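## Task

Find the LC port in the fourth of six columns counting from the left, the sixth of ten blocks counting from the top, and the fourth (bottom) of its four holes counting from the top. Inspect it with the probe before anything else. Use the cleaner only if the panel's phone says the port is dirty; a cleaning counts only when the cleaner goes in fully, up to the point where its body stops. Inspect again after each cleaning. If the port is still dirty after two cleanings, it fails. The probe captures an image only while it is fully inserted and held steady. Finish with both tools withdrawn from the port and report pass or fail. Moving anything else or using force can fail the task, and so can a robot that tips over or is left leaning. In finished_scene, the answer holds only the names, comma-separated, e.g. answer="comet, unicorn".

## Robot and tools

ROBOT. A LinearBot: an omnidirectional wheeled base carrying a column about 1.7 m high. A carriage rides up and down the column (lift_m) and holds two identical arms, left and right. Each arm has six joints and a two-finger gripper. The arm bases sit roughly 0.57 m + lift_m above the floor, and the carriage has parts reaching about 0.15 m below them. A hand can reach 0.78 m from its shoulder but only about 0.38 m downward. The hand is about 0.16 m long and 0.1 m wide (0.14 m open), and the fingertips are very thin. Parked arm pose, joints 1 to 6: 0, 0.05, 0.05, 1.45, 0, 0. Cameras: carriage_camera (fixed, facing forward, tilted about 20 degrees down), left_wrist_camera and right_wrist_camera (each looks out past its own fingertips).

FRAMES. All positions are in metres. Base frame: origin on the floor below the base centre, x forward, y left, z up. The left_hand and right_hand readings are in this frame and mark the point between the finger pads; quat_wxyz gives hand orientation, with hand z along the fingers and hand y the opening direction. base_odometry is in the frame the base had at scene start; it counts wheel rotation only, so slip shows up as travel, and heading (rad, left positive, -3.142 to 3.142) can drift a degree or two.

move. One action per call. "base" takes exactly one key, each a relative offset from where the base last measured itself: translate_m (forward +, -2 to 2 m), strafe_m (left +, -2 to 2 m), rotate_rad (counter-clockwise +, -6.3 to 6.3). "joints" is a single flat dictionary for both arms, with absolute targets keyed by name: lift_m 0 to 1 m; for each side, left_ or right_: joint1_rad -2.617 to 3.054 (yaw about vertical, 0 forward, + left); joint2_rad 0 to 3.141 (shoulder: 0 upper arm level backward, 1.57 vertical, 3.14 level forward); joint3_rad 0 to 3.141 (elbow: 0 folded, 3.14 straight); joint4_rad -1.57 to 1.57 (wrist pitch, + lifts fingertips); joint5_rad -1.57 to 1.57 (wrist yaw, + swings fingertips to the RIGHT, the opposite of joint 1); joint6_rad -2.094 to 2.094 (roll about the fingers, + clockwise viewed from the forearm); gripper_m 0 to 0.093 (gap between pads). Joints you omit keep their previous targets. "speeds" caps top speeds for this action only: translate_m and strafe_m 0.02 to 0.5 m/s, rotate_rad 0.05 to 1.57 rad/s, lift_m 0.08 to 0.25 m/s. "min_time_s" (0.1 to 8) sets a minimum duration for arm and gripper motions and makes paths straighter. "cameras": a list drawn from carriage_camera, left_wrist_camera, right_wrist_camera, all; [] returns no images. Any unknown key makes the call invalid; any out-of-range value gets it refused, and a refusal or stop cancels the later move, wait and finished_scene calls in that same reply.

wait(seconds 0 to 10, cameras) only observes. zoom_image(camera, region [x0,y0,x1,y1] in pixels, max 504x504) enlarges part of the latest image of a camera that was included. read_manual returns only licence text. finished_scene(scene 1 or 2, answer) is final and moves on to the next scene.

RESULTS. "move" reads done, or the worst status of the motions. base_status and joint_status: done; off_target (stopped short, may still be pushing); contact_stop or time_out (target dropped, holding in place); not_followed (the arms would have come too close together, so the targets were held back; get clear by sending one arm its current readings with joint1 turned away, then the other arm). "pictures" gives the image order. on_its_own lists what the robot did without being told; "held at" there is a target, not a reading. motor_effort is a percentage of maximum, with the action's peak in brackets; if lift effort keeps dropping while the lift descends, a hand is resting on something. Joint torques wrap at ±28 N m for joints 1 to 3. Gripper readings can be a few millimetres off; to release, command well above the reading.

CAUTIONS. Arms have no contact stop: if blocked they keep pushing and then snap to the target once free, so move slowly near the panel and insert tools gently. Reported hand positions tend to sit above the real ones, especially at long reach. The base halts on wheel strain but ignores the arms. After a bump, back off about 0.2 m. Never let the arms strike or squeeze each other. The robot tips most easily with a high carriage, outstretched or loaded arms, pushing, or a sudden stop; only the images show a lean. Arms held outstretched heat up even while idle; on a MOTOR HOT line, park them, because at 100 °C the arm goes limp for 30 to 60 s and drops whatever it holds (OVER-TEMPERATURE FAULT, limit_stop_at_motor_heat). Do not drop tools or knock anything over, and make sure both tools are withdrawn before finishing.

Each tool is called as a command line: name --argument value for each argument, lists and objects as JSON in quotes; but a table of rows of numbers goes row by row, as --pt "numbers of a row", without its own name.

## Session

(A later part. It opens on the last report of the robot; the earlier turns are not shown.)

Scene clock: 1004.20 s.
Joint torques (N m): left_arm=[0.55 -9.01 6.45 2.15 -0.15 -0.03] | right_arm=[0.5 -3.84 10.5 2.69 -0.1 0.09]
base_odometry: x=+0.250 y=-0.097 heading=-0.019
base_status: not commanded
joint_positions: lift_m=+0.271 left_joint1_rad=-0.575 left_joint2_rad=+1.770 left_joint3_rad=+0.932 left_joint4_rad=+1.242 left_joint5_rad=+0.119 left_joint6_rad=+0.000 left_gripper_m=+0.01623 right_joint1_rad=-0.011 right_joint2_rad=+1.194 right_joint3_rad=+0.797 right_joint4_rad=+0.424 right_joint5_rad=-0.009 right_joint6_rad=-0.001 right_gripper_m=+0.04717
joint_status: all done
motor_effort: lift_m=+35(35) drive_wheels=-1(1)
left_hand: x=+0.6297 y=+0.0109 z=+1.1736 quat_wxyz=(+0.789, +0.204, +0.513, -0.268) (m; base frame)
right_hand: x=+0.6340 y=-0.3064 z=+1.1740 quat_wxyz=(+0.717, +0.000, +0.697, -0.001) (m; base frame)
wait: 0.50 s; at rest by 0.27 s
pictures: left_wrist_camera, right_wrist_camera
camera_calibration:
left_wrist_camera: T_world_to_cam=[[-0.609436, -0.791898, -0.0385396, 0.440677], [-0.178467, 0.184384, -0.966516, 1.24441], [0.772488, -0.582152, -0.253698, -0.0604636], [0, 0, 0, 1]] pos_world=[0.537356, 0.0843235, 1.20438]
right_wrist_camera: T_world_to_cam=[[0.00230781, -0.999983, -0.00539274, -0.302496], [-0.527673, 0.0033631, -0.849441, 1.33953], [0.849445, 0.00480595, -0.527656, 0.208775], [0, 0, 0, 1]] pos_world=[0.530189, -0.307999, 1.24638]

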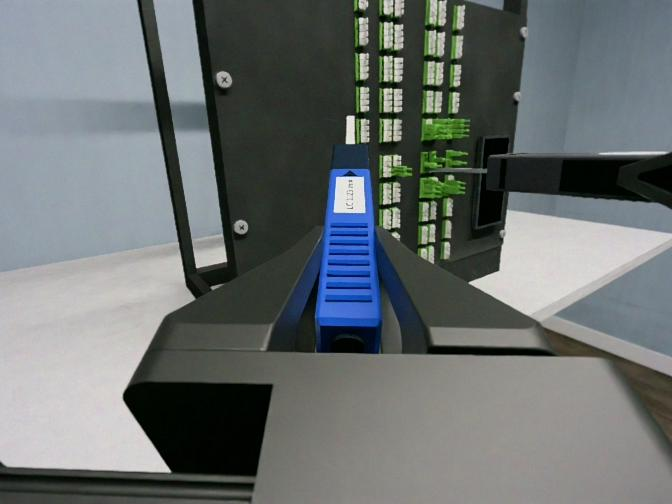

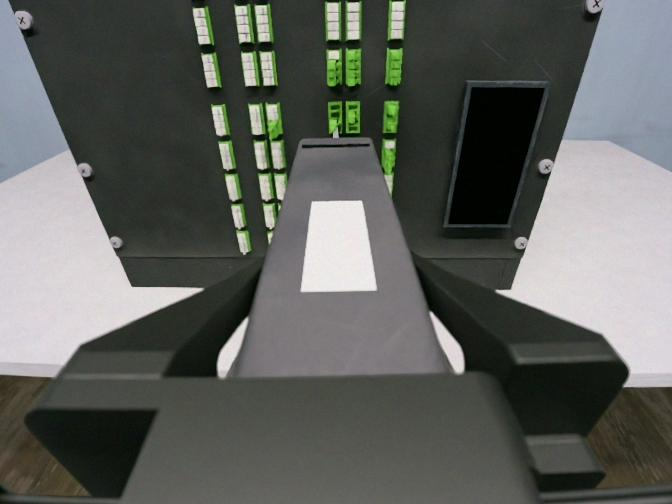

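move --base '{"translate_m":-0.004}' --speeds '{"translate_m":0.02}' --cameras '[]'

wait --seconds 0.5 --cameras '["left_wrist_camera","right_wrist_camera"]'

zoom_image --camera "right_wrist_camera" --region '[320, 103, 350, 133]'

zoom_image --camera "left_wrist_camera" --region '[410, 150, 440, 180]'

Scene clock: 1014.87 s.
Joint torques (N m): left_arm=[0.59 -9.06 6.5 2.12 -0.14 -0.03] | right_arm=[0.59 -3.77 10.39 2.7 -0.09 0.09]
move: done
base_odometry: x=+0.246 y=-0.097 heading=-0.019
base_status: done
joint_positions: lift_m=+0.271 left_joint1_rad=-0.575 left_joint2_rad=+1.770 left_joint3_rad=+0.932 left_joint4_rad=+1.242 left_joint5_rad=+0.119 left_joint6_rad=+0.000 left_gripper_m=+0.01623 right_joint1_rad=-0.011 right_joint2_rad=+1.194 right_joint3_rad=+0.797 right_joint4_rad=+0.424 right_joint5_rad=-0.009 right_joint6_rad=-0.001 right_gripper_m=+0.04717
joint_status: not commanded
motor_effort: lift_m=+35(35) drive_wheels=+0(11)
left_hand: x=+0.6295 y=+0.0108 z=+1.1738 quat_wxyz=(+0.790, +0.204, +0.513, -0.268) (m; base frame)
right_hand: x=+0.6340 y=-0.3064 z=+1.1740 quat_wxyz=(+0.717, +0.000, +0.697, -0.001) (m; base frame)
pictures: none
No camera images: "cameras" was empty.

Scene clock: 1015.37 s.
Joint torques (N m): left_arm=[0.59 -9.07 6.49 2.17 -0.15 -0.03] | right_arm=[0.49 -3.77 10.51 2.69 -0.09 0.09]
base_odometry: x=+0.246 y=-0.097 heading=-0.019
base_status: done
joint_positions: lift_m=+0.271 left_joint1_rad=-0.575 left_joint2_rad=+1.770 left_joint3_rad=+0.932 left_joint4_rad=+1.242 left_joint5_rad=+0.119 left_joint6_rad=+0.000 left_gripper_m=+0.01623 right_joint1_rad=-0.011 right_joint2_rad=+1.194 right_joint3_rad=+0.797 right_joint4_rad=+0.424 right_joint5_rad=-0.009 right_joint6_rad=-0.001 right_gripper_m=+0.04717
joint_status: not commanded
motor_effort: lift_m=+35(35) drive_wheels=+0(11)
left_hand: x=+0.6295 y=+0.0108 z=+1.1738 quat_wxyz=(+0.790, +0.204, +0.513, -0.268) (m; base frame)
right_hand: x=+0.6340 y=-0.3064 z=+1.1740 quat_wxyz=(+0.717, +0.000, +0.697, -0.001) (m; base frame)
wait: 0.50 s; at rest by 0.27 s
pictures: left_wrist_camera, right_wrist_camera
camera_calibration:
left_wrist_camera: T_world_to_cam=[[-0.609739, -0.791661, -0.0386282, 0.440728], [-0.17779, 0.184103, -0.966694, 1.24436], [0.772405, -0.582563, -0.253005, -0.061098], [0, 0, 0, 1]] pos_world=[0.537157, 0.0842226, 1.20448]
right_wrist_camera: T_world_to_cam=[[0.00230781, -0.999983, -0.00539274, -0.302496], [-0.527673, 0.0033631, -0.849441, 1.33953], [0.849445, 0.00480595, -0.527656, 0.208775], [0, 0, 0, 1]] pos_world=[0.530189, -0.307999, 1.24638]

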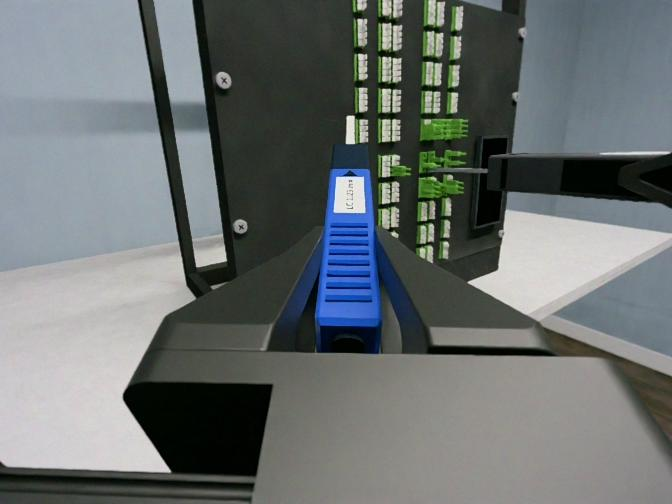

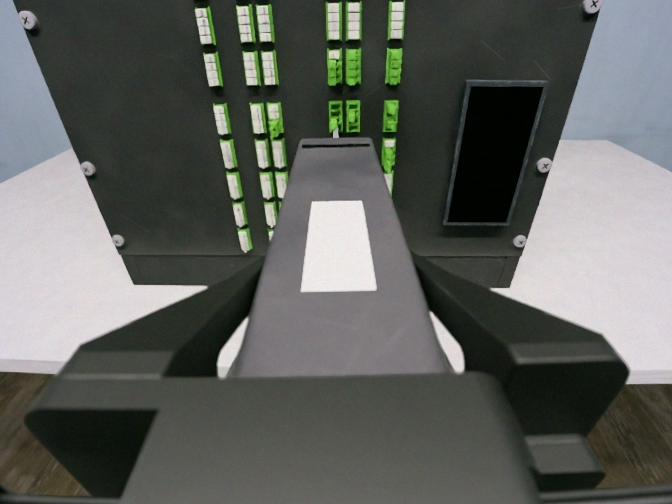

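Scaled by 16.800 from the camera's 672x504 image, which has a finer 960x720 frame.

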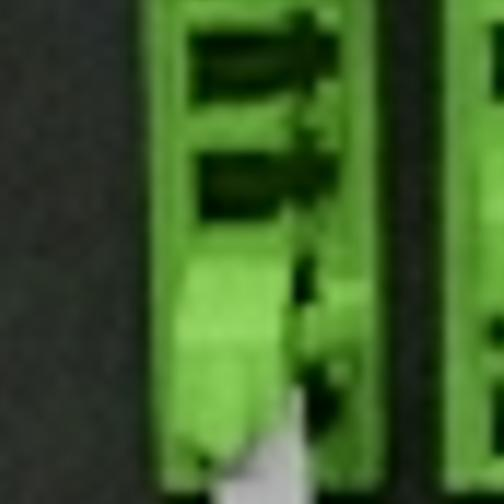

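Scaled by 16.800 from the camera's 672x504 image, which has a finer 960x720 frame.

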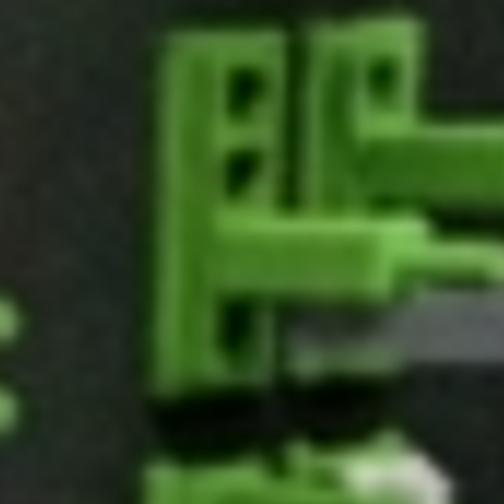

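move --joints '{"right_joint5_rad":-0.024}' --cameras '[]'

move --base '{"translate_m":0.003}' --joints '{"right_joint5_rad":-0.014}' --speeds '{"translate_m":0.02}' --cameras '[]'

wait --seconds 0.5 --cameras '["left_wrist_camera","right_wrist_camera"]'

zoom_image --camera "right_wrist_camera" --region '[320, 103, 350, 133]'

zoom_image --camera "left_wrist_camera" --region '[410, 150, 440, 180]'

Scene clock: 1022.37 s.
Joint torques (N m): left_arm=[0.59 -9.01 6.45 2.15 -0.15 -0.03] | right_arm=[0.46 -3.82 10.51 2.69 -0.22 0.09]
move: done
base_odometry: x=+0.246 y=-0.097 heading=-0.019
base_status: not commanded
joint_positions: lift_m=+0.271 left_joint1_rad=-0.575 left_joint2_rad=+1.770 left_joint3_rad=+0.932 left_joint4_rad=+1.242 left_joint5_rad=+0.119 left_joint6_rad=+0.000 left_gripper_m=+0.01623 right_joint1_rad=-0.011 right_joint2_rad=+1.194 right_joint3_rad=+0.797 right_joint4_rad=+0.424 right_joint5_rad=-0.010 right_joint6_rad=-0.001 right_gripper_m=+0.04717
joint_status: all done
motor_effort: lift_m=+35(35) drive_wheels=+0(0)
left_hand: x=+0.6295 y=+0.0108 z=+1.1738 quat_wxyz=(+0.790, +0.204, +0.513, -0.268) (m; base frame)
right_hand: x=+0.6340 y=-0.3063 z=+1.1740 quat_wxyz=(+0.717, +0.000, +0.697, -0.001) (m; base frame)
pictures: none
No camera images: "cameras" was empty.

Scene clock: 1023.10 s.
Joint torques (N m): left_arm=[0.61 -8.9 6.57 2.12 -0.15 -0.03] | right_arm=[0.23 -4.01 10.52 2.69 -0.11 0.09]
move: done
base_odometry: x=+0.249 y=-0.097 heading=-0.019
base_status: done
joint_positions: lift_m=+0.271 left_joint1_rad=-0.575 left_joint2_rad=+1.770 left_joint3_rad=+0.932 left_joint4_rad=+1.242 left_joint5_rad=+0.119 left_joint6_rad=+0.000 left_gripper_m=+0.01623 right_joint1_rad=-0.011 right_joint2_rad=+1.194 right_joint3_rad=+0.797 right_joint4_rad=+0.424 right_joint5_rad=-0.010 right_joint6_rad=-0.001 right_gripper_m=+0.04717
joint_status: all done
motor_effort: lift_m=+35(35) drive_wheels=-2(11)
left_hand: x=+0.6295 y=+0.0108 z=+1.1737 quat_wxyz=(+0.790, +0.204, +0.513, -0.268) (m; base frame)
right_hand: x=+0.6340 y=-0.3063 z=+1.1740 quat_wxyz=(+0.717, +0.000, +0.697, -0.001) (m; base frame)
pictures: none
No camera images: "cameras" was empty.

Scene clock: 1023.60 s.
Joint torques (N m): left_arm=[0.61 -8.95 6.53 2.1 -0.15 -0.03] | right_arm=[0.61 -3.81 10.51 2.69 -0.11 0.09]
base_odometry: x=+0.249 y=-0.097 heading=-0.019
base_status: done
joint_positions: lift_m=+0.271 left_joint1_rad=-0.575 left_joint2_rad=+1.770 left_joint3_rad=+0.932 left_joint4_rad=+1.242 left_joint5_rad=+0.119 left_joint6_rad=+0.000 left_gripper_m=+0.01623 right_joint1_rad=-0.011 right_joint2_rad=+1.194 right_joint3_rad=+0.797 right_joint4_rad=+0.424 right_joint5_rad=-0.010 right_joint6_rad=-0.001 right_gripper_m=+0.04717
joint_status: all done
motor_effort: lift_m=+35(35) drive_wheels=-1(11)
left_hand: x=+0.6295 y=+0.0108 z=+1.1737 quat_wxyz=(+0.790, +0.204, +0.513, -0.268) (m; base frame)
right_hand: x=+0.6340 y=-0.3063 z=+1.1740 quat_wxyz=(+0.717, +0.000, +0.697, -0.001) (m; base frame)
wait: 0.50 s; at rest by 0.27 s
pictures: left_wrist_camera, right_wrist_camera
camera_calibration:
left_wrist_camera: T_world_to_cam=[[-0.609781, -0.791633, -0.0385326, 0.440694], [-0.178076, 0.184219, -0.966619, 1.24443], [0.772306, -0.582564, -0.253304, -0.0607608], [0, 0, 0, 1]] pos_world=[0.537256, 0.0842227, 1.20448]
right_wrist_camera: T_world_to_cam=[[0.00311351, -0.99998, -0.00542017, -0.302791], [-0.527674, 0.00296126, -0.849442, 1.33941], [0.849441, 0.00550483, -0.527654, 0.208988], [0, 0, 0, 1]] pos_world=[0.53019, -0.307902, 1.24638]

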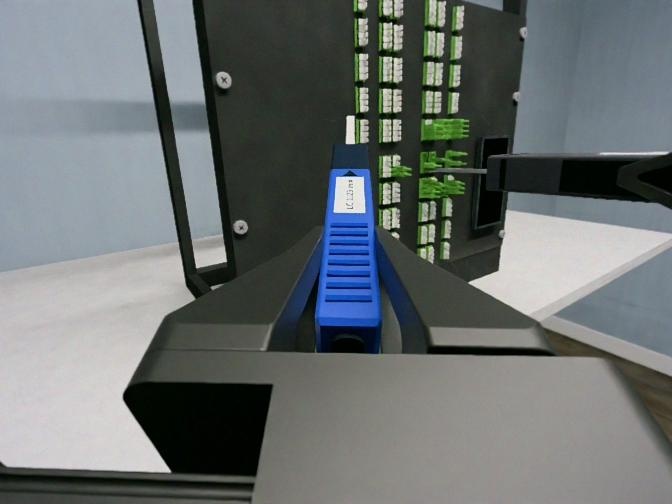

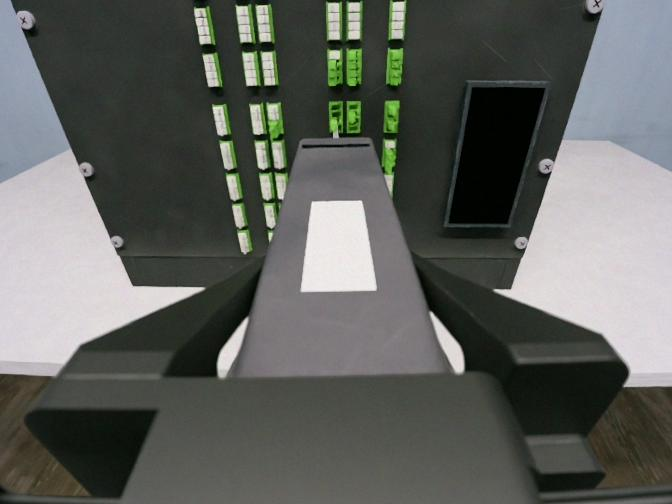

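Scaled by 16.800 from the camera's 672x504 image, which has a finer 960x720 frame.

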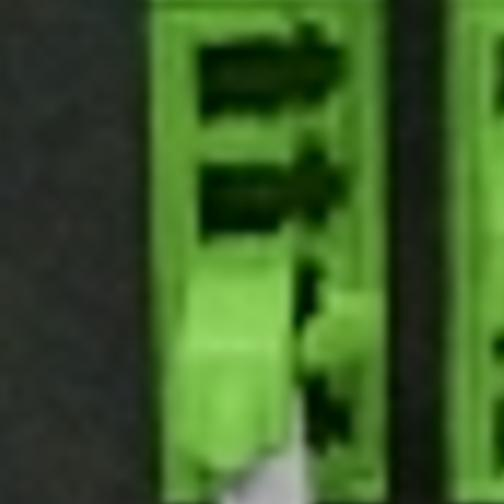

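Scaled by 16.800 from the camera's 672x504 image, which has a finer 960x720 frame.

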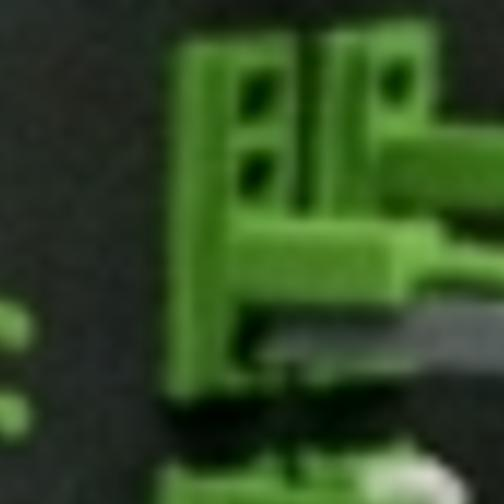

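zoom_image --camera "left_wrist_camera" --region '[425, 150, 485, 190]'

Scaled by 8.400 from the camera's 672x504 image, which has a finer 960x720 frame.

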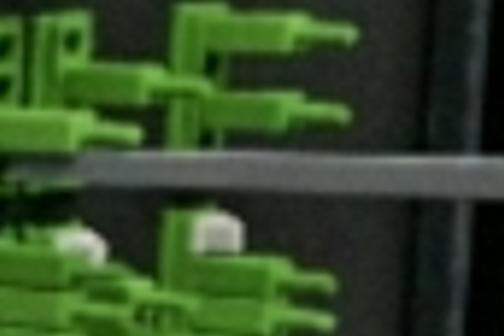

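move --joints '{"right_joint4_rad":0.54}' --cameras '[]'

wait --seconds 0.3 --cameras '[]'

Scene clock: 1035.87 s.
Joint torques (N m): left_arm=[0.59 -9.01 6.46 2.15 -0.15 -0.03] | right_arm=[0.47 -3.81 10.54 2.79 -0.1 0.09]
move: off_target
base_odometry: x=+0.249 y=-0.097 heading=-0.019
base_status: not commanded
joint_positions: lift_m=+0.271 left_joint1_rad=-0.575 left_joint2_rad=+1.770 left_joint3_rad=+0.932 left_joint4_rad=+1.242 left_joint5_rad=+0.119 left_joint6_rad=+0.000 left_gripper_m=+0.01623 right_joint1_rad=-0.011 right_joint2_rad=+1.194 right_joint3_rad=+0.797 right_joint4_rad=+0.424 right_joint5_rad=-0.010 right_joint6_rad=-0.001 right_gripper_m=+0.04717
joint_status: right_joint4_rad off_target (ended at +0.424, target +0.540)
motor_effort: lift_m=+35(35) drive_wheels=-2(2)
left_hand: x=+0.6295 y=+0.0108 z=+1.1737 quat_wxyz=(+0.790, +0.204, +0.513, -0.268) (m; base frame)
right_hand: x=+0.6340 y=-0.3063 z=+1.1740 quat_wxyz=(+0.717, +0.000, +0.697, -0.001) (m; base frame)
pictures: none
No camera images: "cameras" was empty.

Scene clock: 1036.17 s.
Joint torques (N m): left_arm=[0.61 -9.01 6.46 2.15 -0.15 -0.03] | right_arm=[0.47 -3.82 10.51 2.77 -0.11 0.09]
base_odometry: x=+0.249 y=-0.097 heading=-0.019
base_status: not commanded
joint_positions: lift_m=+0.271 left_joint1_rad=-0.575 left_joint2_rad=+1.770 left_joint3_rad=+0.932 left_joint4_rad=+1.242 left_joint5_rad=+0.119 left_joint6_rad=+0.000 left_gripper_m=+0.01623 right_joint1_rad=-0.011 right_joint2_rad=+1.194 right_joint3_rad=+0.797 right_joint4_rad=+0.424 right_joint5_rad=-0.010 right_joint6_rad=-0.001 right_gripper_m=+0.04717
joint_status: right_joint4_rad off_target (ended at +0.424, target +0.540)
motor_effort: lift_m=+35(35) drive_wheels=-2(2)
left_hand: x=+0.6295 y=+0.0108 z=+1.1737 quat_wxyz=(+0.790, +0.204, +0.513, -0.268) (m; base frame)
right_hand: x=+0.6340 y=-0.3063 z=+1.1740 quat_wxyz=(+0.717, +0.000, +0.697, -0.001) (m; base frame)
wait: 0.30 s; at rest by 0.27 s
pictures: none
No camera images: "cameras" was empty.

move --joints '{"right_joint4_rad":0.548}' --cameras '[]'

wait --seconds 0.5 --cameras '["left_wrist_camera","right_wrist_camera"]'

zoom_image --camera "left_wrist_camera" --region '[410, 150, 440, 180]'

Scene clock: 1040.10 s.
Joint torques (N m): left_arm=[0.59 -8.99 6.45 2.15 -0.15 -0.03] | right_arm=[0.46 -3.84 10.54 2.84 -0.11 0.09]
move: off_target
base_odometry: x=+0.249 y=-0.097 heading=-0.019
base_status: not commanded
joint_positions: lift_m=+0.271 left_joint1_rad=-0.575 left_joint2_rad=+1.770 left_joint3_rad=+0.932 left_joint4_rad=+1.242 left_joint5_rad=+0.119 left_joint6_rad=+0.000 left_gripper_m=+0.01623 right_joint1_rad=-0.011 right_joint2_rad=+1.194 right_joint3_rad=+0.797 right_joint4_rad=+0.425 right_joint5_rad=-0.010 right_joint6_rad=-0.001 right_gripper_m=+0.04717
joint_status: right_joint4_rad off_target (ended at +0.425, target +0.548)
motor_effort: lift_m=+35(35) drive_wheels=-2(2)
left_hand: x=+0.6295 y=+0.0108 z=+1.1737 quat_wxyz=(+0.790, +0.204, +0.513, -0.268) (m; base frame)
right_hand: x=+0.6340 y=-0.3063 z=+1.1742 quat_wxyz=(+0.717, +0.000, +0.697, -0.001) (m; base frame)
pictures: none
No camera images: "cameras" was empty.

Scene clock: 1040.60 s.
Joint torques (N m): left_arm=[0.59 -9.01 6.45 2.15 -0.15 -0.03] | right_arm=[0.46 -3.84 10.51 2.84 -0.11 0.09]
base_odometry: x=+0.249 y=-0.097 heading=-0.019
base_status: not commanded
joint_positions: lift_m=+0.271 left_joint1_rad=-0.575 left_joint2_rad=+1.770 left_joint3_rad=+0.932 left_joint4_rad=+1.242 left_joint5_rad=+0.119 left_joint6_rad=+0.000 left_gripper_m=+0.01623 right_joint1_rad=-0.011 right_joint2_rad=+1.194 right_joint3_rad=+0.797 right_joint4_rad=+0.425 right_joint5_rad=-0.010 right_joint6_rad=-0.001 right_gripper_m=+0.04717
joint_status: right_joint4_rad off_target (ended at +0.425, target +0.548)
motor_effort: lift_m=+35(35) drive_wheels=-2(2)
left_hand: x=+0.6295 y=+0.0108 z=+1.1737 quat_wxyz=(+0.790, +0.204, +0.513, -0.268) (m; base frame)
right_hand: x=+0.6340 y=-0.3063 z=+1.1742 quat_wxyz=(+0.717, +0.000, +0.697, -0.001) (m; base frame)
wait: 0.50 s; at rest by 0.27 s
pictures: left_wrist_camera, right_wrist_camera
camera_calibration:
left_wrist_camera: T_world_to_cam=[[-0.609781, -0.791633, -0.0385326, 0.440694], [-0.178076, 0.184219, -0.966619, 1.24443], [0.772306, -0.582564, -0.253304, -0.0607608], [0, 0, 0, 1]] pos_world=[0.537256, 0.0842227, 1.20448]
right_wrist_camera: T_world_to_cam=[[0.00311804, -0.99998, -0.00541763, -0.302796], [-0.526989, 0.00296115, -0.849867, 1.33966], [0.849866, 0.00550495, -0.52697, 0.20796], [0, 0, 0, 1]] pos_world=[0.530191, -0.307902, 1.24648]

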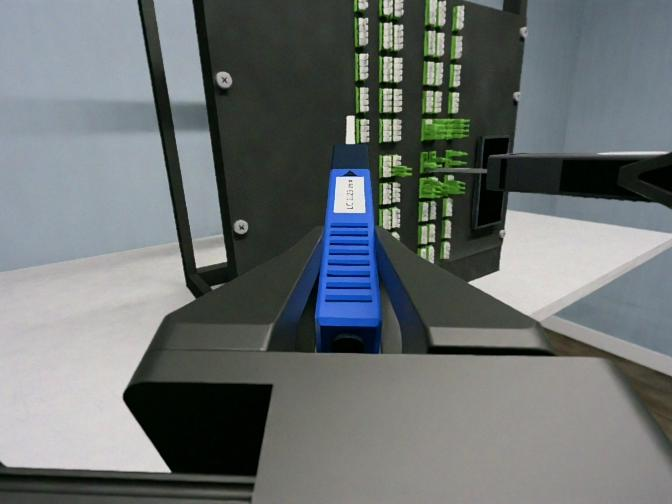

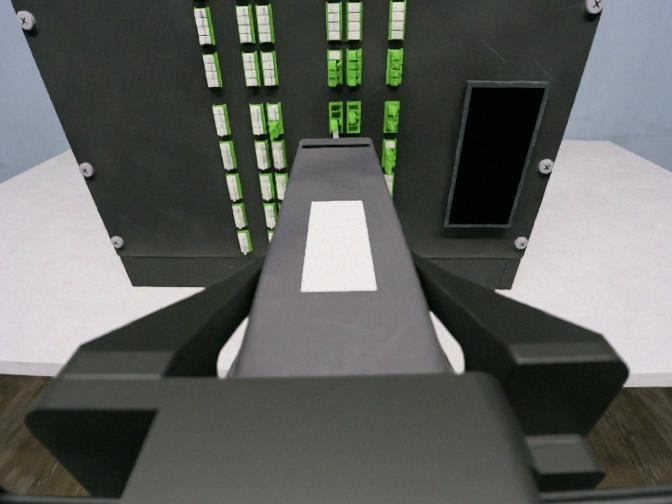

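Scaled by 16.800 from the camera's 672x504 image, which has a finer 960x720 frame.

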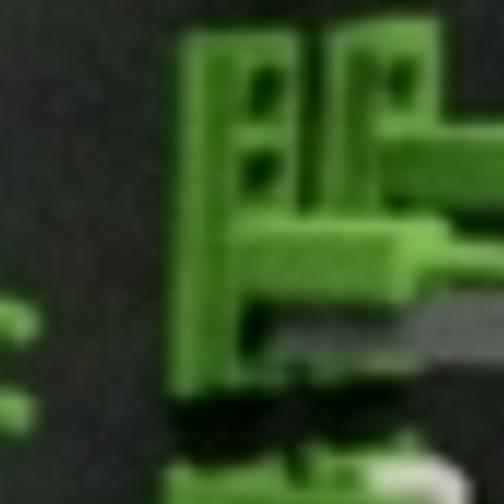

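move --base '{"translate_m":0.005}' --speeds '{"translate_m":0.02}' --cameras '[]'

wait --seconds 0.5 --cameras '["left_wrist_camera","right_wrist_camera"]'

zoom_image --camera "right_wrist_camera" --region '[320, 103, 350, 133]'

zoom_image --camera "left_wrist_camera" --region '[410, 150, 440, 180]'

Scene clock: 1046.80 s.
Joint torques (N m): left_arm=[0.51 -8.99 6.42 2.18 -0.15 -0.03] | right_arm=[0.68 -3.04 10.88 2.88 -0.11 0.09]
move: done
MOTOR HOT: joint 4 (wrist pitch) of the right arm reports 75 °C; the controller stops that arm at 100 °C. To cool a motor, set the load down, stop pushing, or move to a pose that needs little force.
base_odometry: x=+0.254 y=-0.097 heading=-0.019
base_status: done
joint_positions: lift_m=+0.271 left_joint1_rad=-0.575 left_joint2_rad=+1.770 left_joint3_rad=+0.932 left_joint4_rad=+1.241 left_joint5_rad=+0.119 left_joint6_rad=+0.000 left_gripper_m=+0.01623 right_joint1_rad=-0.011 right_joint2_rad=+1.185 right_joint3_rad=+0.794 right_joint4_rad=+0.421 right_joint5_rad=-0.010 right_joint6_rad=-0.001 right_gripper_m=+0.04717
joint_status: not commanded
motor_effort: lift_m=+35(35) drive_wheels=+3(7)
left_hand: x=+0.6296 y=+0.0107 z=+1.1735 quat_wxyz=(+0.789, +0.204, +0.514, -0.268) (m; base frame)
right_hand: x=+0.6322 y=-0.3062 z=+1.1746 quat_wxyz=(+0.717, +0.000, +0.697, -0.001) (m; base frame)
pictures: none
No camera images: "cameras" was empty.

Scene clock: 1047.30 s.
Joint torques (N m): left_arm=[0.59 -9.01 6.43 2.16 -0.15 -0.03] | right_arm=[0.43 -3.17 10.84 2.88 -0.11 0.08]
MOTOR HOT: still on. Joint 4 (wrist pitch) of the right arm reports 75 °C.
base_odometry: x=+0.254 y=-0.097 heading=-0.019
base_status: done
joint_positions: lift_m=+0.271 left_joint1_rad=-0.575 left_joint2_rad=+1.770 left_joint3_rad=+0.932 left_joint4_rad=+1.241 left_joint5_rad=+0.119 left_joint6_rad=+0.000 left_gripper_m=+0.01623 right_joint1_rad=-0.011 right_joint2_rad=+1.185 right_joint3_rad=+0.794 right_joint4_rad=+0.421 right_joint5_rad=-0.010 right_joint6_rad=-0.001 right_gripper_m=+0.04717
joint_status: not commanded
motor_effort: lift_m=+35(35) drive_wheels=+3(7)
left_hand: x=+0.6296 y=+0.0107 z=+1.1735 quat_wxyz=(+0.789, +0.204, +0.514, -0.268) (m; base frame)
right_hand: x=+0.6322 y=-0.3062 z=+1.1746 quat_wxyz=(+0.717, +0.000, +0.697, -0.001) (m; base frame)
wait: 0.50 s; at rest by 0.27 s
pictures: left_wrist_camera, right_wrist_camera
camera_calibration:
left_wrist_camera: T_world_to_cam=[[-0.609784, -0.791633, -0.0384886, 0.44062], [-0.178727, 0.184657, -0.966415, 1.24444], [0.772153, -0.582425, -0.254087, -0.0599077], [0, 0, 0, 1]] pos_world=[0.537356, 0.0841233, 1.20438]
right_wrist_camera: T_world_to_cam=[[0.00312007, -0.99998, -0.00541626, -0.302791], [-0.526683, 0.0029609, -0.850057, 1.33907], [0.850056, 0.00550489, -0.526663, 0.209302], [0, 0, 0, 1]] pos_world=[0.528292, -0.307902, 1.24688]

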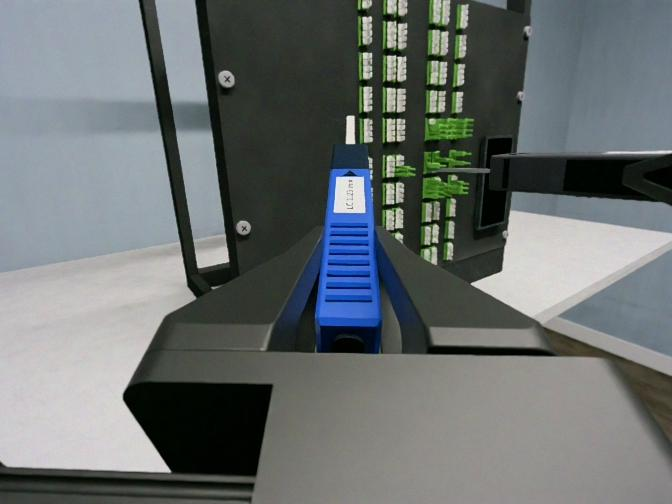

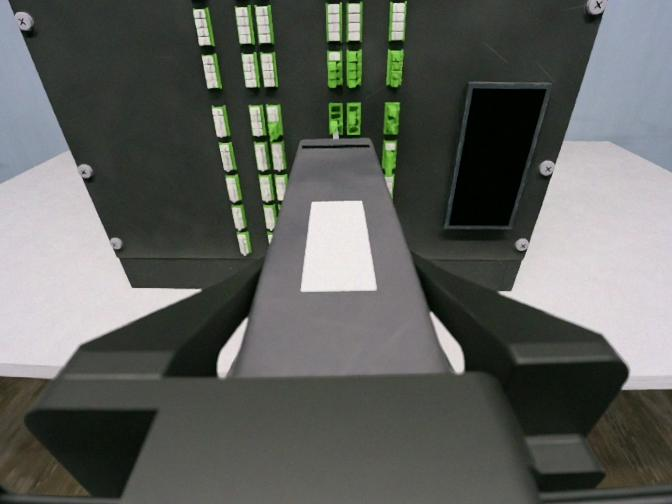

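Scaled by 16.800 from the camera's 672x504 image, which has a finer 960x720 frame.

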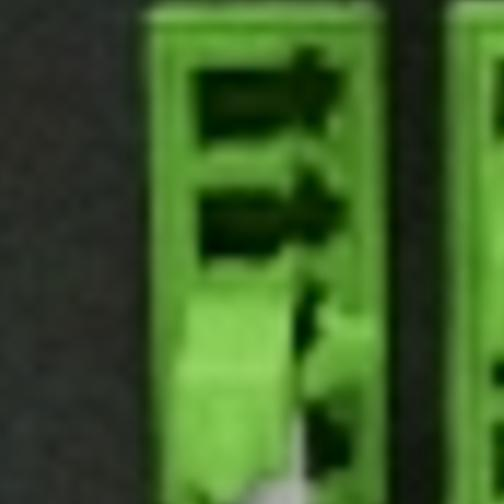

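Scaled by 16.800 from the camera's 672x504 image, which has a finer 960x720 frame.

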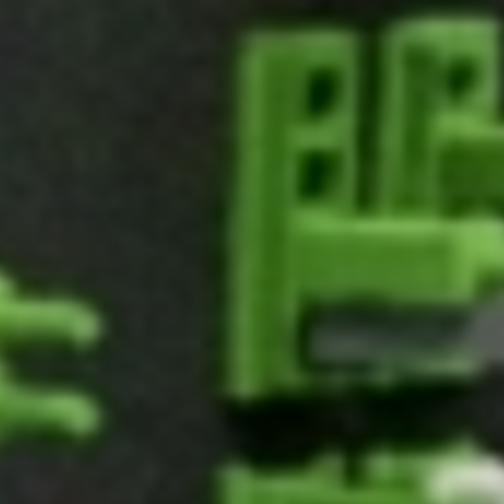

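move --base '{"translate_m":-0.008}' --joints '{"right_joint4_rad":0.518,"lift_m":0.2718,"right_joint3_rad":0.818,"right_joint2_rad":1.19}' --speeds '{"translate_m":0.03,"lift_m":0.08}' --cameras '[]'

move --base '{"translate_m":0.004}' --speeds '{"translate_m":0.02}' --cameras '[]'

wait --seconds 0.5 --cameras '["left_wrist_camera","right_wrist_camera"]'

zoom_image --camera "right_wrist_camera" --region '[320, 106, 350, 136]'

zoom_image --camera "left_wrist_camera" --region '[410, 150, 440, 180]'

Scene clock: 1086.07 s.
Joint torques (N m): left_arm=[0.68 -8.99 6.6 2.17 -0.15 -0.03] | right_arm=[0.44 -3.62 10.89 2.53 -0.11 0.1]
move: off_target
MOTOR HOT: still on. Joint 4 (wrist pitch) of the right arm reports 81 °C.
base_odometry: x=+0.246 y=-0.097 heading=-0.019
base_status: done
joint_positions: lift_m=+0.272 left_joint1_rad=-0.575 left_joint2_rad=+1.770 left_joint3_rad=+0.932 left_joint4_rad=+1.242 left_joint5_rad=+0.119 left_joint6_rad=+0.000 left_gripper_m=+0.01623 right_joint1_rad=-0.011 right_joint2_rad=+1.193 right_joint3_rad=+0.794 right_joint4_rad=+0.426 right_joint5_rad=-0.010 right_joint6_rad=-0.001 right_gripper_m=+0.04717
joint_status: right_joint4_rad off_target (ended at +0.426, target +0.518); the others done
motor_effort: lift_m=+35(37) drive_wheels=+1(12)
left_hand: x=+0.6296 y=+0.0108 z=+1.1741 quat_wxyz=(+0.789, +0.204, +0.513, -0.268) (m; base frame)
right_hand: x=+0.6338 y=-0.3063 z=+1.1732 quat_wxyz=(+0.716, +0.000, +0.698, -0.001) (m; base frame)
pictures: none
No camera images: "cameras" was empty.

Scene clock: 1086.73 s.
Joint torques (N m): left_arm=[0.58 -9.03 6.46 2.17 -0.15 -0.02] | right_arm=[0.53 -3.67 10.8 2.58 -0.1 0.1]
move: done
MOTOR HOT: still on. Joint 4 (wrist pitch) of the right arm reports 80 °C.
base_odometry: x=+0.250 y=-0.097 heading=-0.019
base_status: done
joint_positions: lift_m=+0.272 left_joint1_rad=-0.575 left_joint2_rad=+1.770 left_joint3_rad=+0.932 left_joint4_rad=+1.242 left_joint5_rad=+0.119 left_joint6_rad=+0.000 left_gripper_m=+0.01623 right_joint1_rad=-0.011 right_joint2_rad=+1.193 right_joint3_rad=+0.794 right_joint4_rad=+0.426 right_joint5_rad=-0.010 right_joint6_rad=-0.001 right_gripper_m=+0.04717
joint_status: not commanded
motor_effort: lift_m=+35(35) drive_wheels=-1(10)
left_hand: x=+0.6296 y=+0.0108 z=+1.1741 quat_wxyz=(+0.789, +0.204, +0.513, -0.268) (m; base frame)
right_hand: x=+0.6338 y=-0.3063 z=+1.1733 quat_wxyz=(+0.717, +0.000, +0.698, -0.001) (m; base frame)
pictures: none
No camera images: "cameras" was empty.

Scene clock: 1087.23 s.
Joint torques (N m): left_arm=[0.57 -8.9 6.5 2.12 -0.15 -0.02] | right_arm=[0.44 -3.69 10.82 2.56 -0.11 0.08]
MOTOR HOT: still on. Joint 4 (wrist pitch) of the right arm reports 80 °C.
base_odometry: x=+0.250 y=-0.097 heading=-0.019
base_status: done
joint_positions: lift_m=+0.272 left_joint1_rad=-0.575 left_joint2_rad=+1.770 left_joint3_rad=+0.932 left_joint4_rad=+1.242 left_joint5_rad=+0.119 left_joint6_rad=+0.000 left_gripper_m=+0.01623 right_joint1_rad=-0.011 right_joint2_rad=+1.193 right_joint3_rad=+0.794 right_joint4_rad=+0.426 right_joint5_rad=-0.010 right_joint6_rad=-0.001 right_gripper_m=+0.04717
joint_status: not commanded
motor_effort: lift_m=+35(35) drive_wheels=-2(10)
left_hand: x=+0.6296 y=+0.0108 z=+1.1741 quat_wxyz=(+0.789, +0.204, +0.513, -0.268) (m; base frame)
right_hand: x=+0.6338 y=-0.3063 z=+1.1733 quat_wxyz=(+0.717, +0.000, +0.698, -0.001) (m; base frame)
wait: 0.50 s; at rest by 0.27 s
pictures: left_wrist_camera, right_wrist_camera
camera_calibration:
left_wrist_camera: T_world_to_cam=[[-0.609728, -0.791674, -0.0385279, 0.4406], [-0.178402, 0.184438, -0.966517, 1.24487], [0.772272, -0.582439, -0.253693, -0.060241], [0, 0, 0, 1]] pos_world=[0.537256, 0.0841231, 1.20488]
right_wrist_camera: T_world_to_cam=[[0.00310775, -0.99998, -0.00542369, -0.302786], [-0.528592, 0.00296134, -0.848871, 1.33871], [0.84887, 0.005505, -0.528572, 0.210259], [0, 0, 0, 1]] pos_world=[0.530089, -0.307902, 1.24589]

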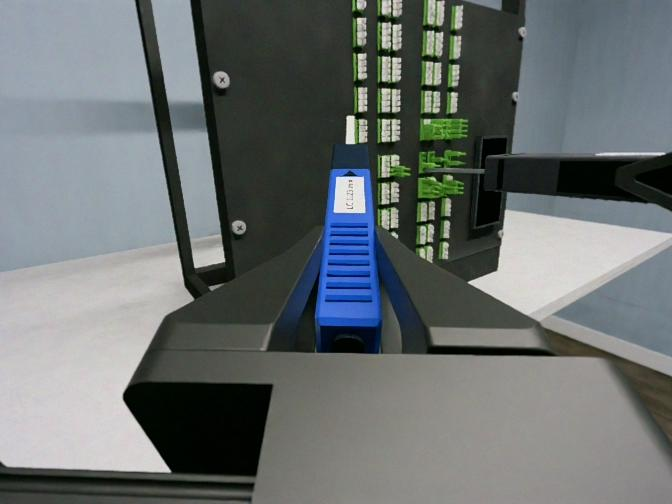

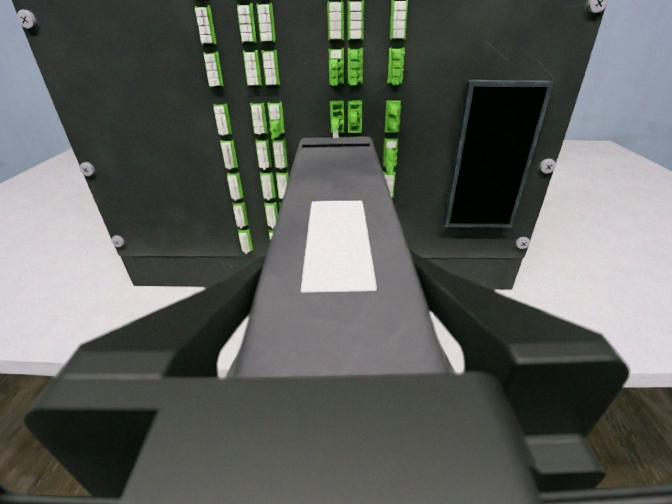

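Scaled by 16.800 from the camera's 672x504 image, which has a finer 960x720 frame.

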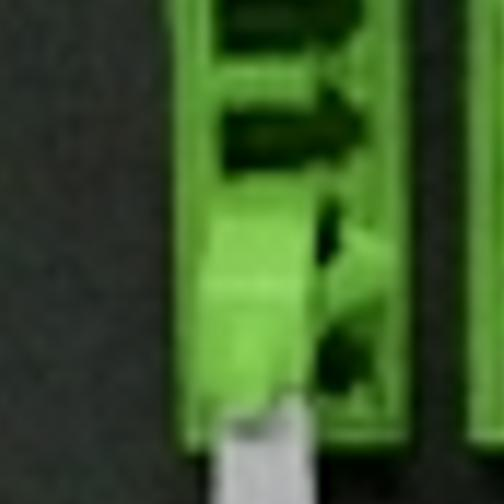

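Scaled by 16.800 from the camera's 672x504 image, which has a finer 960x720 frame.

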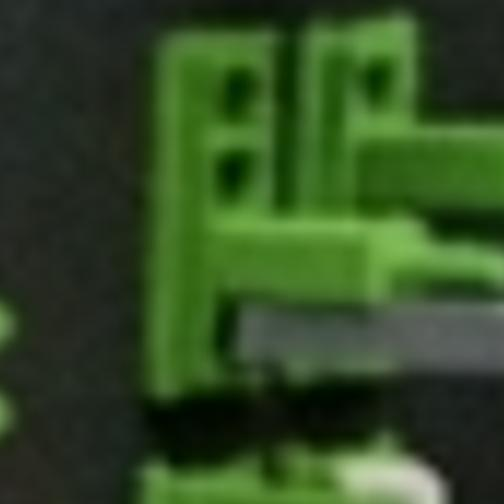

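move --base '{"translate_m":-0.1}' --speeds '{"translate_m":0.1}' --cameras '[]'

move --joints '{"right_joint4_rad":1.3,"left_joint4_rad":1.25}' --min_time_s 2 --cameras '[]'

wait --seconds 10 --cameras '[]'

wait --seconds 10 --cameras '[]'

wait --seconds 10 --cameras '[]'

wait --seconds 10 --cameras '[]'

move --joints '{"right_joint4_rad":0.49,"right_joint2_rad":1.19,"right_joint3_rad":0.818}' --min_time_s 2 --cameras '[]'

wait --seconds 0.5 --cameras '[]'

Scene clock: 1099.00 s.
Joint torques (N m): left_arm=[0.65 -9.02 6.52 2.16 -0.15 -0.03] | right_arm=[0.51 -3.71 10.82 2.42 -0.11 0.1]
move: done
MOTOR HOT: still on. Joint 4 (wrist pitch) of the right arm reports 76 °C.
base_odometry: x=+0.150 y=-0.096 heading=-0.019
base_status: done
joint_positions: lift_m=+0.272 left_joint1_rad=-0.576 left_joint2_rad=+1.770 left_joint3_rad=+0.932 left_joint4_rad=+1.241 left_joint5_rad=+0.119 left_joint6_rad=+0.000 left_gripper_m=+0.01623 right_joint1_rad=-0.011 right_joint2_rad=+1.193 right_joint3_rad=+0.794 right_joint4_rad=+0.440 right_joint5_rad=-0.010 right_joint6_rad=-0.001 right_gripper_m=+0.04717
joint_status: not commanded
motor_effort: lift_m=+35(35) drive_wheels=-5(15)
left_hand: x=+0.6295 y=+0.0106 z=+1.1740 quat_wxyz=(+0.789, +0.204, +0.514, -0.268) (m; base frame)
right_hand: x=+0.6337 y=-0.3063 z=+1.1767 quat_wxyz=(+0.721, +0.000, +0.693, -0.001) (m; base frame)
pictures: none
No camera images: "cameras" was empty.

Scene clock: 1101.37 s.
Joint torques (N m): left_arm=[0.61 -8.99 6.45 2.15 -0.15 -0.03] | right_arm=[0.47 -2.99 9.89 1.44 -0.11 0.09]
move: off_target
MOTOR HOT: still on. Joint 4 (wrist pitch) of the right arm reports 75 °C.
base_odometry: x=+0.150 y=-0.096 heading=-0.019
base_status: not commanded
joint_positions: lift_m=+0.272 left_joint1_rad=-0.576 left_joint2_rad=+1.770 left_joint3_rad=+0.932 left_joint4_rad=+1.241 left_joint5_rad=+0.119 left_joint6_rad=+0.000 left_gripper_m=+0.01623 right_joint1_rad=-0.011 right_joint2_rad=+1.193 right_joint3_rad=+0.794 right_joint4_rad=+1.239 right_joint5_rad=-0.010 right_joint6_rad=-0.001 right_gripper_m=+0.04717
joint_status: right_joint4_rad off_target (ended at +1.239, target +1.300); the others done
motor_effort: lift_m=+35(35) drive_wheels=-4(4)
left_hand: x=+0.6295 y=+0.0106 z=+1.1740 quat_wxyz=(+0.789, +0.204, +0.514, -0.268) (m; base frame)
right_hand: x=+0.5521 y=-0.3053 z=+1.3499 quat_wxyz=(+0.934, -0.003, +0.357, -0.004) (m; base frame)
pictures: none
No camera images: "cameras" was empty.

Scene clock: 1111.37 s.
Joint torques (N m): left_arm=[0.61 -8.99 6.45 2.15 -0.14 -0.03] | right_arm=[0.46 -2.96 9.85 1.41 -0.12 0.09]
MOTOR HOT: cleared for the motors of the right arm.
base_odometry: x=+0.150 y=-0.096 heading=-0.019
base_status: not commanded
joint_positions: lift_m=+0.272 left_joint1_rad=-0.576 left_joint2_rad=+1.770 left_joint3_rad=+0.932 left_joint4_rad=+1.241 left_joint5_rad=+0.119 left_joint6_rad=+0.000 left_gripper_m=+0.01623 right_joint1_rad=-0.011 right_joint2_rad=+1.193 right_joint3_rad=+0.794 right_joint4_rad=+1.241 right_joint5_rad=-0.010 right_joint6_rad=-0.001 right_gripper_m=+0.04717
joint_status: right_joint4_rad off_target (ended at +1.239, target +1.300); the others done
motor_effort: lift_m=+35(35) drive_wheels=-4(4)
left_hand: x=+0.6295 y=+0.0106 z=+1.1740 quat_wxyz=(+0.789, +0.204, +0.514, -0.268) (m; base frame)
right_hand: x=+0.5519 y=-0.3053 z=+1.3501 quat_wxyz=(+0.934, -0.003, +0.357, -0.004) (m; base frame)
wait: 10.00 s; at rest by 0.27 s
pictures: none
No camera images: "cameras" was empty.

Scene clock: 1121.37 s.
Joint torques (N m): left_arm=[0.59 -9.01 6.45 2.16 -0.15 -0.03] | right_arm=[0.49 -2.95 9.91 1.41 -0.11 0.1]
base_odometry: x=+0.150 y=-0.096 heading=-0.019
base_status: not commanded
joint_positions: lift_m=+0.272 left_joint1_rad=-0.576 left_joint2_rad=+1.770 left_joint3_rad=+0.932 left_joint4_rad=+1.241 left_joint5_rad=+0.119 left_joint6_rad=+0.000 left_gripper_m=+0.01623 right_joint1_rad=-0.011 right_joint2_rad=+1.193 right_joint3_rad=+0.794 right_joint4_rad=+1.241 right_joint5_rad=-0.010 right_joint6_rad=-0.001 right_gripper_m=+0.04717
joint_status: right_joint4_rad off_target (ended at +1.239, target +1.300); the others done
motor_effort: lift_m=+35(35) drive_wheels=-4(4)
left_hand: x=+0.6295 y=+0.0106 z=+1.1740 quat_wxyz=(+0.789, +0.204, +0.514, -0.268) (m; base frame)
right_hand: x=+0.5519 y=-0.3053 z=+1.3501 quat_wxyz=(+0.934, -0.003, +0.357, -0.004) (m; base frame)
wait: 10.00 s; at rest by 0.27 s
pictures: none
No camera images: "cameras" was empty.

Scene clock: 1131.37 s.
Joint torques (N m): left_arm=[0.61 -9.01 6.45 2.15 -0.15 -0.03] | right_arm=[0.46 -2.97 9.92 1.42 -0.1 0.09]
base_odometry: x=+0.150 y=-0.096 heading=-0.019
base_status: not commanded
joint_positions: lift_m=+0.272 left_joint1_rad=-0.576 left_joint2_rad=+1.770 left_joint3_rad=+0.932 left_joint4_rad=+1.241 left_joint5_rad=+0.119 left_joint6_rad=+0.000 left_gripper_m=+0.01623 right_joint1_rad=-0.011 right_joint2_rad=+1.193 right_joint3_rad=+0.794 right_joint4_rad=+1.241 right_joint5_rad=-0.010 right_joint6_rad=-0.001 right_gripper_m=+0.04717
joint_status: right_joint4_rad off_target (ended at +1.239, target +1.300); the others done
motor_effort: lift_m=+35(35) drive_wheels=-4(4)
left_hand: x=+0.6295 y=+0.0106 z=+1.1740 quat_wxyz=(+0.789, +0.204, +0.514, -0.268) (m; base frame)
right_hand: x=+0.5519 y=-0.3053 z=+1.3501 quat_wxyz=(+0.934, -0.003, +0.357, -0.004) (m; base frame)
wait: 10.00 s; at rest by 0.27 s
pictures: none
No camera images: "cameras" was empty.

Scene clock: 1141.37 s.
Joint torques (N m): left_arm=[0.59 -9.01 6.43 2.16 -0.15 -0.02] | right_arm=[0.44 -2.96 9.92 1.42 -0.11 0.08]
base_odometry: x=+0.150 y=-0.096 heading=-0.019
base_status: not commanded
joint_positions: lift_m=+0.272 left_joint1_rad=-0.576 left_joint2_rad=+1.770 left_joint3_rad=+0.932 left_joint4_rad=+1.241 left_joint5_rad=+0.119 left_joint6_rad=+0.000 left_gripper_m=+0.01623 right_joint1_rad=-0.011 right_joint2_rad=+1.193 right_joint3_rad=+0.794 right_joint4_rad=+1.241 right_joint5_rad=-0.010 right_joint6_rad=-0.001 right_gripper_m=+0.04717
joint_status: right_joint4_rad off_target (ended at +1.239, target +1.300); the others done
motor_effort: lift_m=+35(35) drive_wheels=-4(4)
left_hand: x=+0.6295 y=+0.0106 z=+1.1740 quat_wxyz=(+0.789, +0.204, +0.514, -0.268) (m; base frame)
right_hand: x=+0.5519 y=-0.3053 z=+1.3501 quat_wxyz=(+0.934, -0.003, +0.357, -0.004) (m; base frame)
wait: 10.00 s; at rest by 0.27 s
pictures: none
No camera images: "cameras" was empty.

Scene clock: 1143.70 s.
Joint torques (N m): left_arm=[0.61 -9.01 6.45 2.15 -0.15 -0.03] | right_arm=[0.47 -3.64 10.8 2.26 -0.11 0.1]
move: off_target
base_odometry: x=+0.150 y=-0.096 heading=-0.019
base_status: not commanded
joint_positions: lift_m=+0.272 left_joint1_rad=-0.576 left_joint2_rad=+1.770 left_joint3_rad=+0.932 left_joint4_rad=+1.241 left_joint5_rad=+0.119 left_joint6_rad=+0.000 left_gripper_m=+0.01623 right_joint1_rad=-0.011 right_joint2_rad=+1.193 right_joint3_rad=+0.794 right_joint4_rad=+0.430 right_joint5_rad=-0.010 right_joint6_rad=-0.001 right_gripper_m=+0.04717
joint_status: right_joint4_rad off_target (ended at +0.430, target +0.490); the others done
motor_effort: lift_m=+35(35) drive_wheels=-4(4)
left_hand: x=+0.6295 y=+0.0106 z=+1.1740 quat_wxyz=(+0.789, +0.204, +0.514, -0.268) (m; base frame)
right_hand: x=+0.6338 y=-0.3063 z=+1.1745 quat_wxyz=(+0.718, +0.000, +0.696, -0.001) (m; base frame)
pictures: none
No camera images: "cameras" was empty.

Scene clock: 1144.20 s.
Joint torques (N m): left_arm=[0.61 -8.99 6.46 2.16 -0.15 -0.03] | right_arm=[0.44 -3.63 10.8 2.27 -0.11 0.09]
base_odometry: x=+0.150 y=-0.096 heading=-0.019
base_status: not commanded
joint_positions: lift_m=+0.272 left_joint1_rad=-0.576 left_joint2_rad=+1.770 left_joint3_rad=+0.932 left_joint4_rad=+1.241 left_joint5_rad=+0.119 left_joint6_rad=+0.000 left_gripper_m=+0.01623 right_joint1_rad=-0.011 right_joint2_rad=+1.193 right_joint3_rad=+0.794 right_joint4_rad=+0.430 right_joint5_rad=-0.010 right_joint6_rad=-0.001 right_gripper_m=+0.04717
joint_status: right_joint4_rad off_target (ended at +0.430, target +0.490); the others done
motor_effort: lift_m=+35(35) drive_wheels=-4(4)
left_hand: x=+0.6295 y=+0.0106 z=+1.1740 quat_wxyz=(+0.789, +0.204, +0.514, -0.268) (m; base frame)
right_hand: x=+0.6338 y=-0.3063 z=+1.1743 quat_wxyz=(+0.718, +0.000, +0.696, -0.001) (m; base frame)
wait: 0.50 s; at rest by 0.27 s
pictures: none
No camera images: "cameras" was empty.

move --base '{"translate_m":0.091}' --speeds '{"translate_m":0.06}' --cameras '[]'

move --base '{"translate_m":0.005}' --speeds '{"translate_m":0.02}' --cameras '[]'

wait --seconds 0.5 --cameras '["left_wrist_camera","right_wrist_camera"]'

zoom_image --camera "right_wrist_camera" --region '[320, 106, 350, 136]'

zoom_image --camera "left_wrist_camera" --region '[410, 150, 440, 180]'

Scene clock: 1152.83 s.
Joint torques (N m): left_arm=[0.59 -9.11 6.68 2.16 -0.15 -0.03] | right_arm=[0.46 -1.85 10.91 2.52 -0.11 0.1]
move: done
base_odometry: x=+0.241 y=-0.098 heading=-0.019
base_status: done
joint_positions: lift_m=+0.272 left_joint1_rad=-0.577 left_joint2_rad=+1.770 left_joint3_rad=+0.932 left_joint4_rad=+1.242 left_joint5_rad=+0.119 left_joint6_rad=+0.000 left_gripper_m=+0.01623 right_joint1_rad=-0.011 right_joint2_rad=+1.174 right_joint3_rad=+0.793 right_joint4_rad=+0.402 right_joint5_rad=-0.010 right_joint6_rad=-0.001 right_gripper_m=+0.04717
joint_status: not commanded
motor_effort: lift_m=+35(35) drive_wheels=+4(13)
left_hand: x=+0.6292 y=+0.0103 z=+1.1741 quat_wxyz=(+0.789, +0.204, +0.513, -0.268) (m; base frame)
right_hand: x=+0.6298 y=-0.3062 z=+1.1746 quat_wxyz=(+0.715, +0.000, +0.699, -0.001) (m; base frame)
pictures: none
No camera images: "cameras" was empty.

Scene clock: 1153.50 s.
Joint torques (N m): left_arm=[0.66 -9.03 6.53 2.14 -0.15 -0.03] | right_arm=[0.44 -0.28 10.81 2.75 -0.11 0.08]
move: done
base_odometry: x=+0.245 y=-0.098 heading=-0.020
base_status: done
joint_positions: lift_m=+0.272 left_joint1_rad=-0.577 left_joint2_rad=+1.770 left_joint3_rad=+0.932 left_joint4_rad=+1.242 left_joint5_rad=+0.119 left_joint6_rad=+0.000 left_gripper_m=+0.01623 right_joint1_rad=-0.011 right_joint2_rad=+1.155 right_joint3_rad=+0.793 right_joint4_rad=+0.378 right_joint5_rad=-0.010 right_joint6_rad=-0.001 right_gripper_m=+0.04717
joint_status: not commanded
motor_effort: lift_m=+35(35) drive_wheels=+6(11)
left_hand: x=+0.6292 y=+0.0103 z=+1.1741 quat_wxyz=(+0.789, +0.204, +0.513, -0.268) (m; base frame)
right_hand: x=+0.6259 y=-0.3062 z=+1.1760 quat_wxyz=(+0.713, +0.000, +0.702, -0.001) (m; base frame)
pictures: none
No camera images: "cameras" was empty.

Scene clock: 1154.00 s.
Joint torques (N m): left_arm=[0.66 -8.99 6.45 2.15 -0.15 -0.03] | right_arm=[0.43 -0.51 10.95 2.75 -0.11 0.08]
base_odometry: x=+0.245 y=-0.098 heading=-0.020
base_status: done
joint_positions: lift_m=+0.272 left_joint1_rad=-0.577 left_joint2_rad=+1.770 left_joint3_rad=+0.932 left_joint4_rad=+1.242 left_joint5_rad=+0.119 left_joint6_rad=+0.000 left_gripper_m=+0.01623 right_joint1_rad=-0.011 right_joint2_rad=+1.155 right_joint3_rad=+0.793 right_joint4_rad=+0.378 right_joint5_rad=-0.010 right_joint6_rad=-0.001 right_gripper_m=+0.04717
joint_status: not commanded
motor_effort: lift_m=+35(35) drive_wheels=+6(11)
left_hand: x=+0.6292 y=+0.0103 z=+1.1741 quat_wxyz=(+0.789, +0.204, +0.513, -0.268) (m; base frame)
right_hand: x=+0.6259 y=-0.3062 z=+1.1760 quat_wxyz=(+0.713, +0.000, +0.702, -0.001) (m; base frame)
wait: 0.50 s; at rest by 0.27 s
pictures: left_wrist_camera, right_wrist_camera
camera_calibration:
left_wrist_camera: T_world_to_cam=[[-0.610657, -0.790958, -0.038517, 0.440665], [-0.178197, 0.184643, -0.966516, 1.24476], [0.771585, -0.583346, -0.2537, -0.059808], [0, 0, 0, 1]] pos_world=[0.537055, 0.0838218, 1.20488]
right_wrist_camera: T_world_to_cam=[[0.0030782, -0.99998, -0.00559598, -0.302413], [-0.537981, 0.00306119, -0.842952, 1.33567], [0.842952, 0.0056053, -0.53796, 0.233132], [0, 0, 0, 1]] pos_world=[0.522977, -0.307802, 1.24963]

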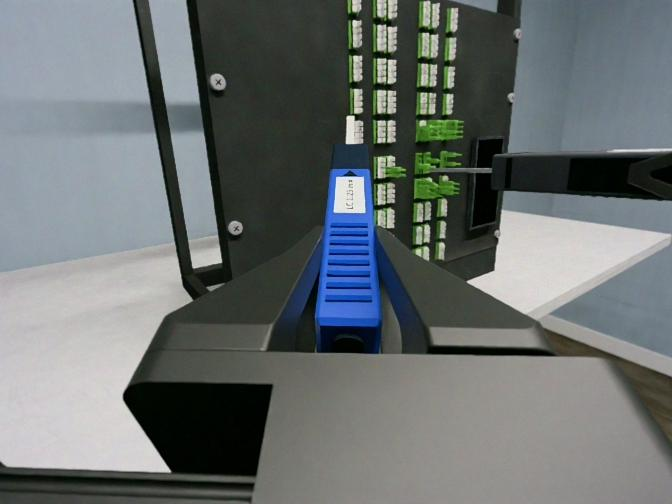

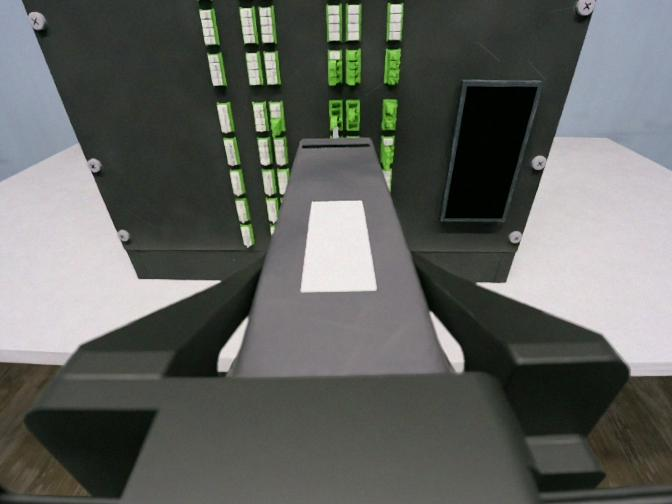

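Scaled by 16.800 from the camera's 672x504 image, which has a finer 960x720 frame.

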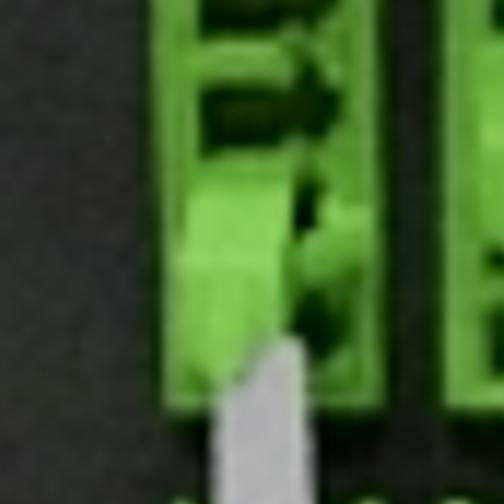

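Scaled by 16.800 from the camera's 672x504 image, which has a finer 960x720 frame.

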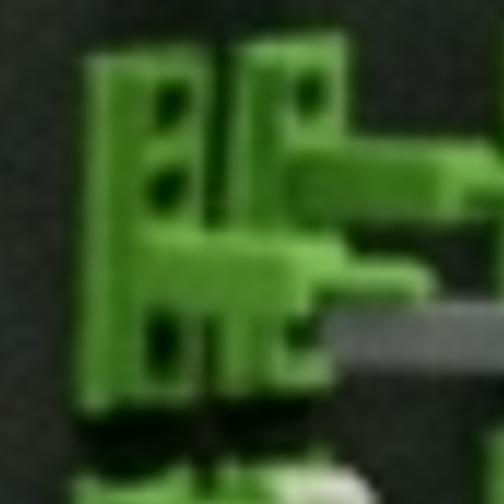

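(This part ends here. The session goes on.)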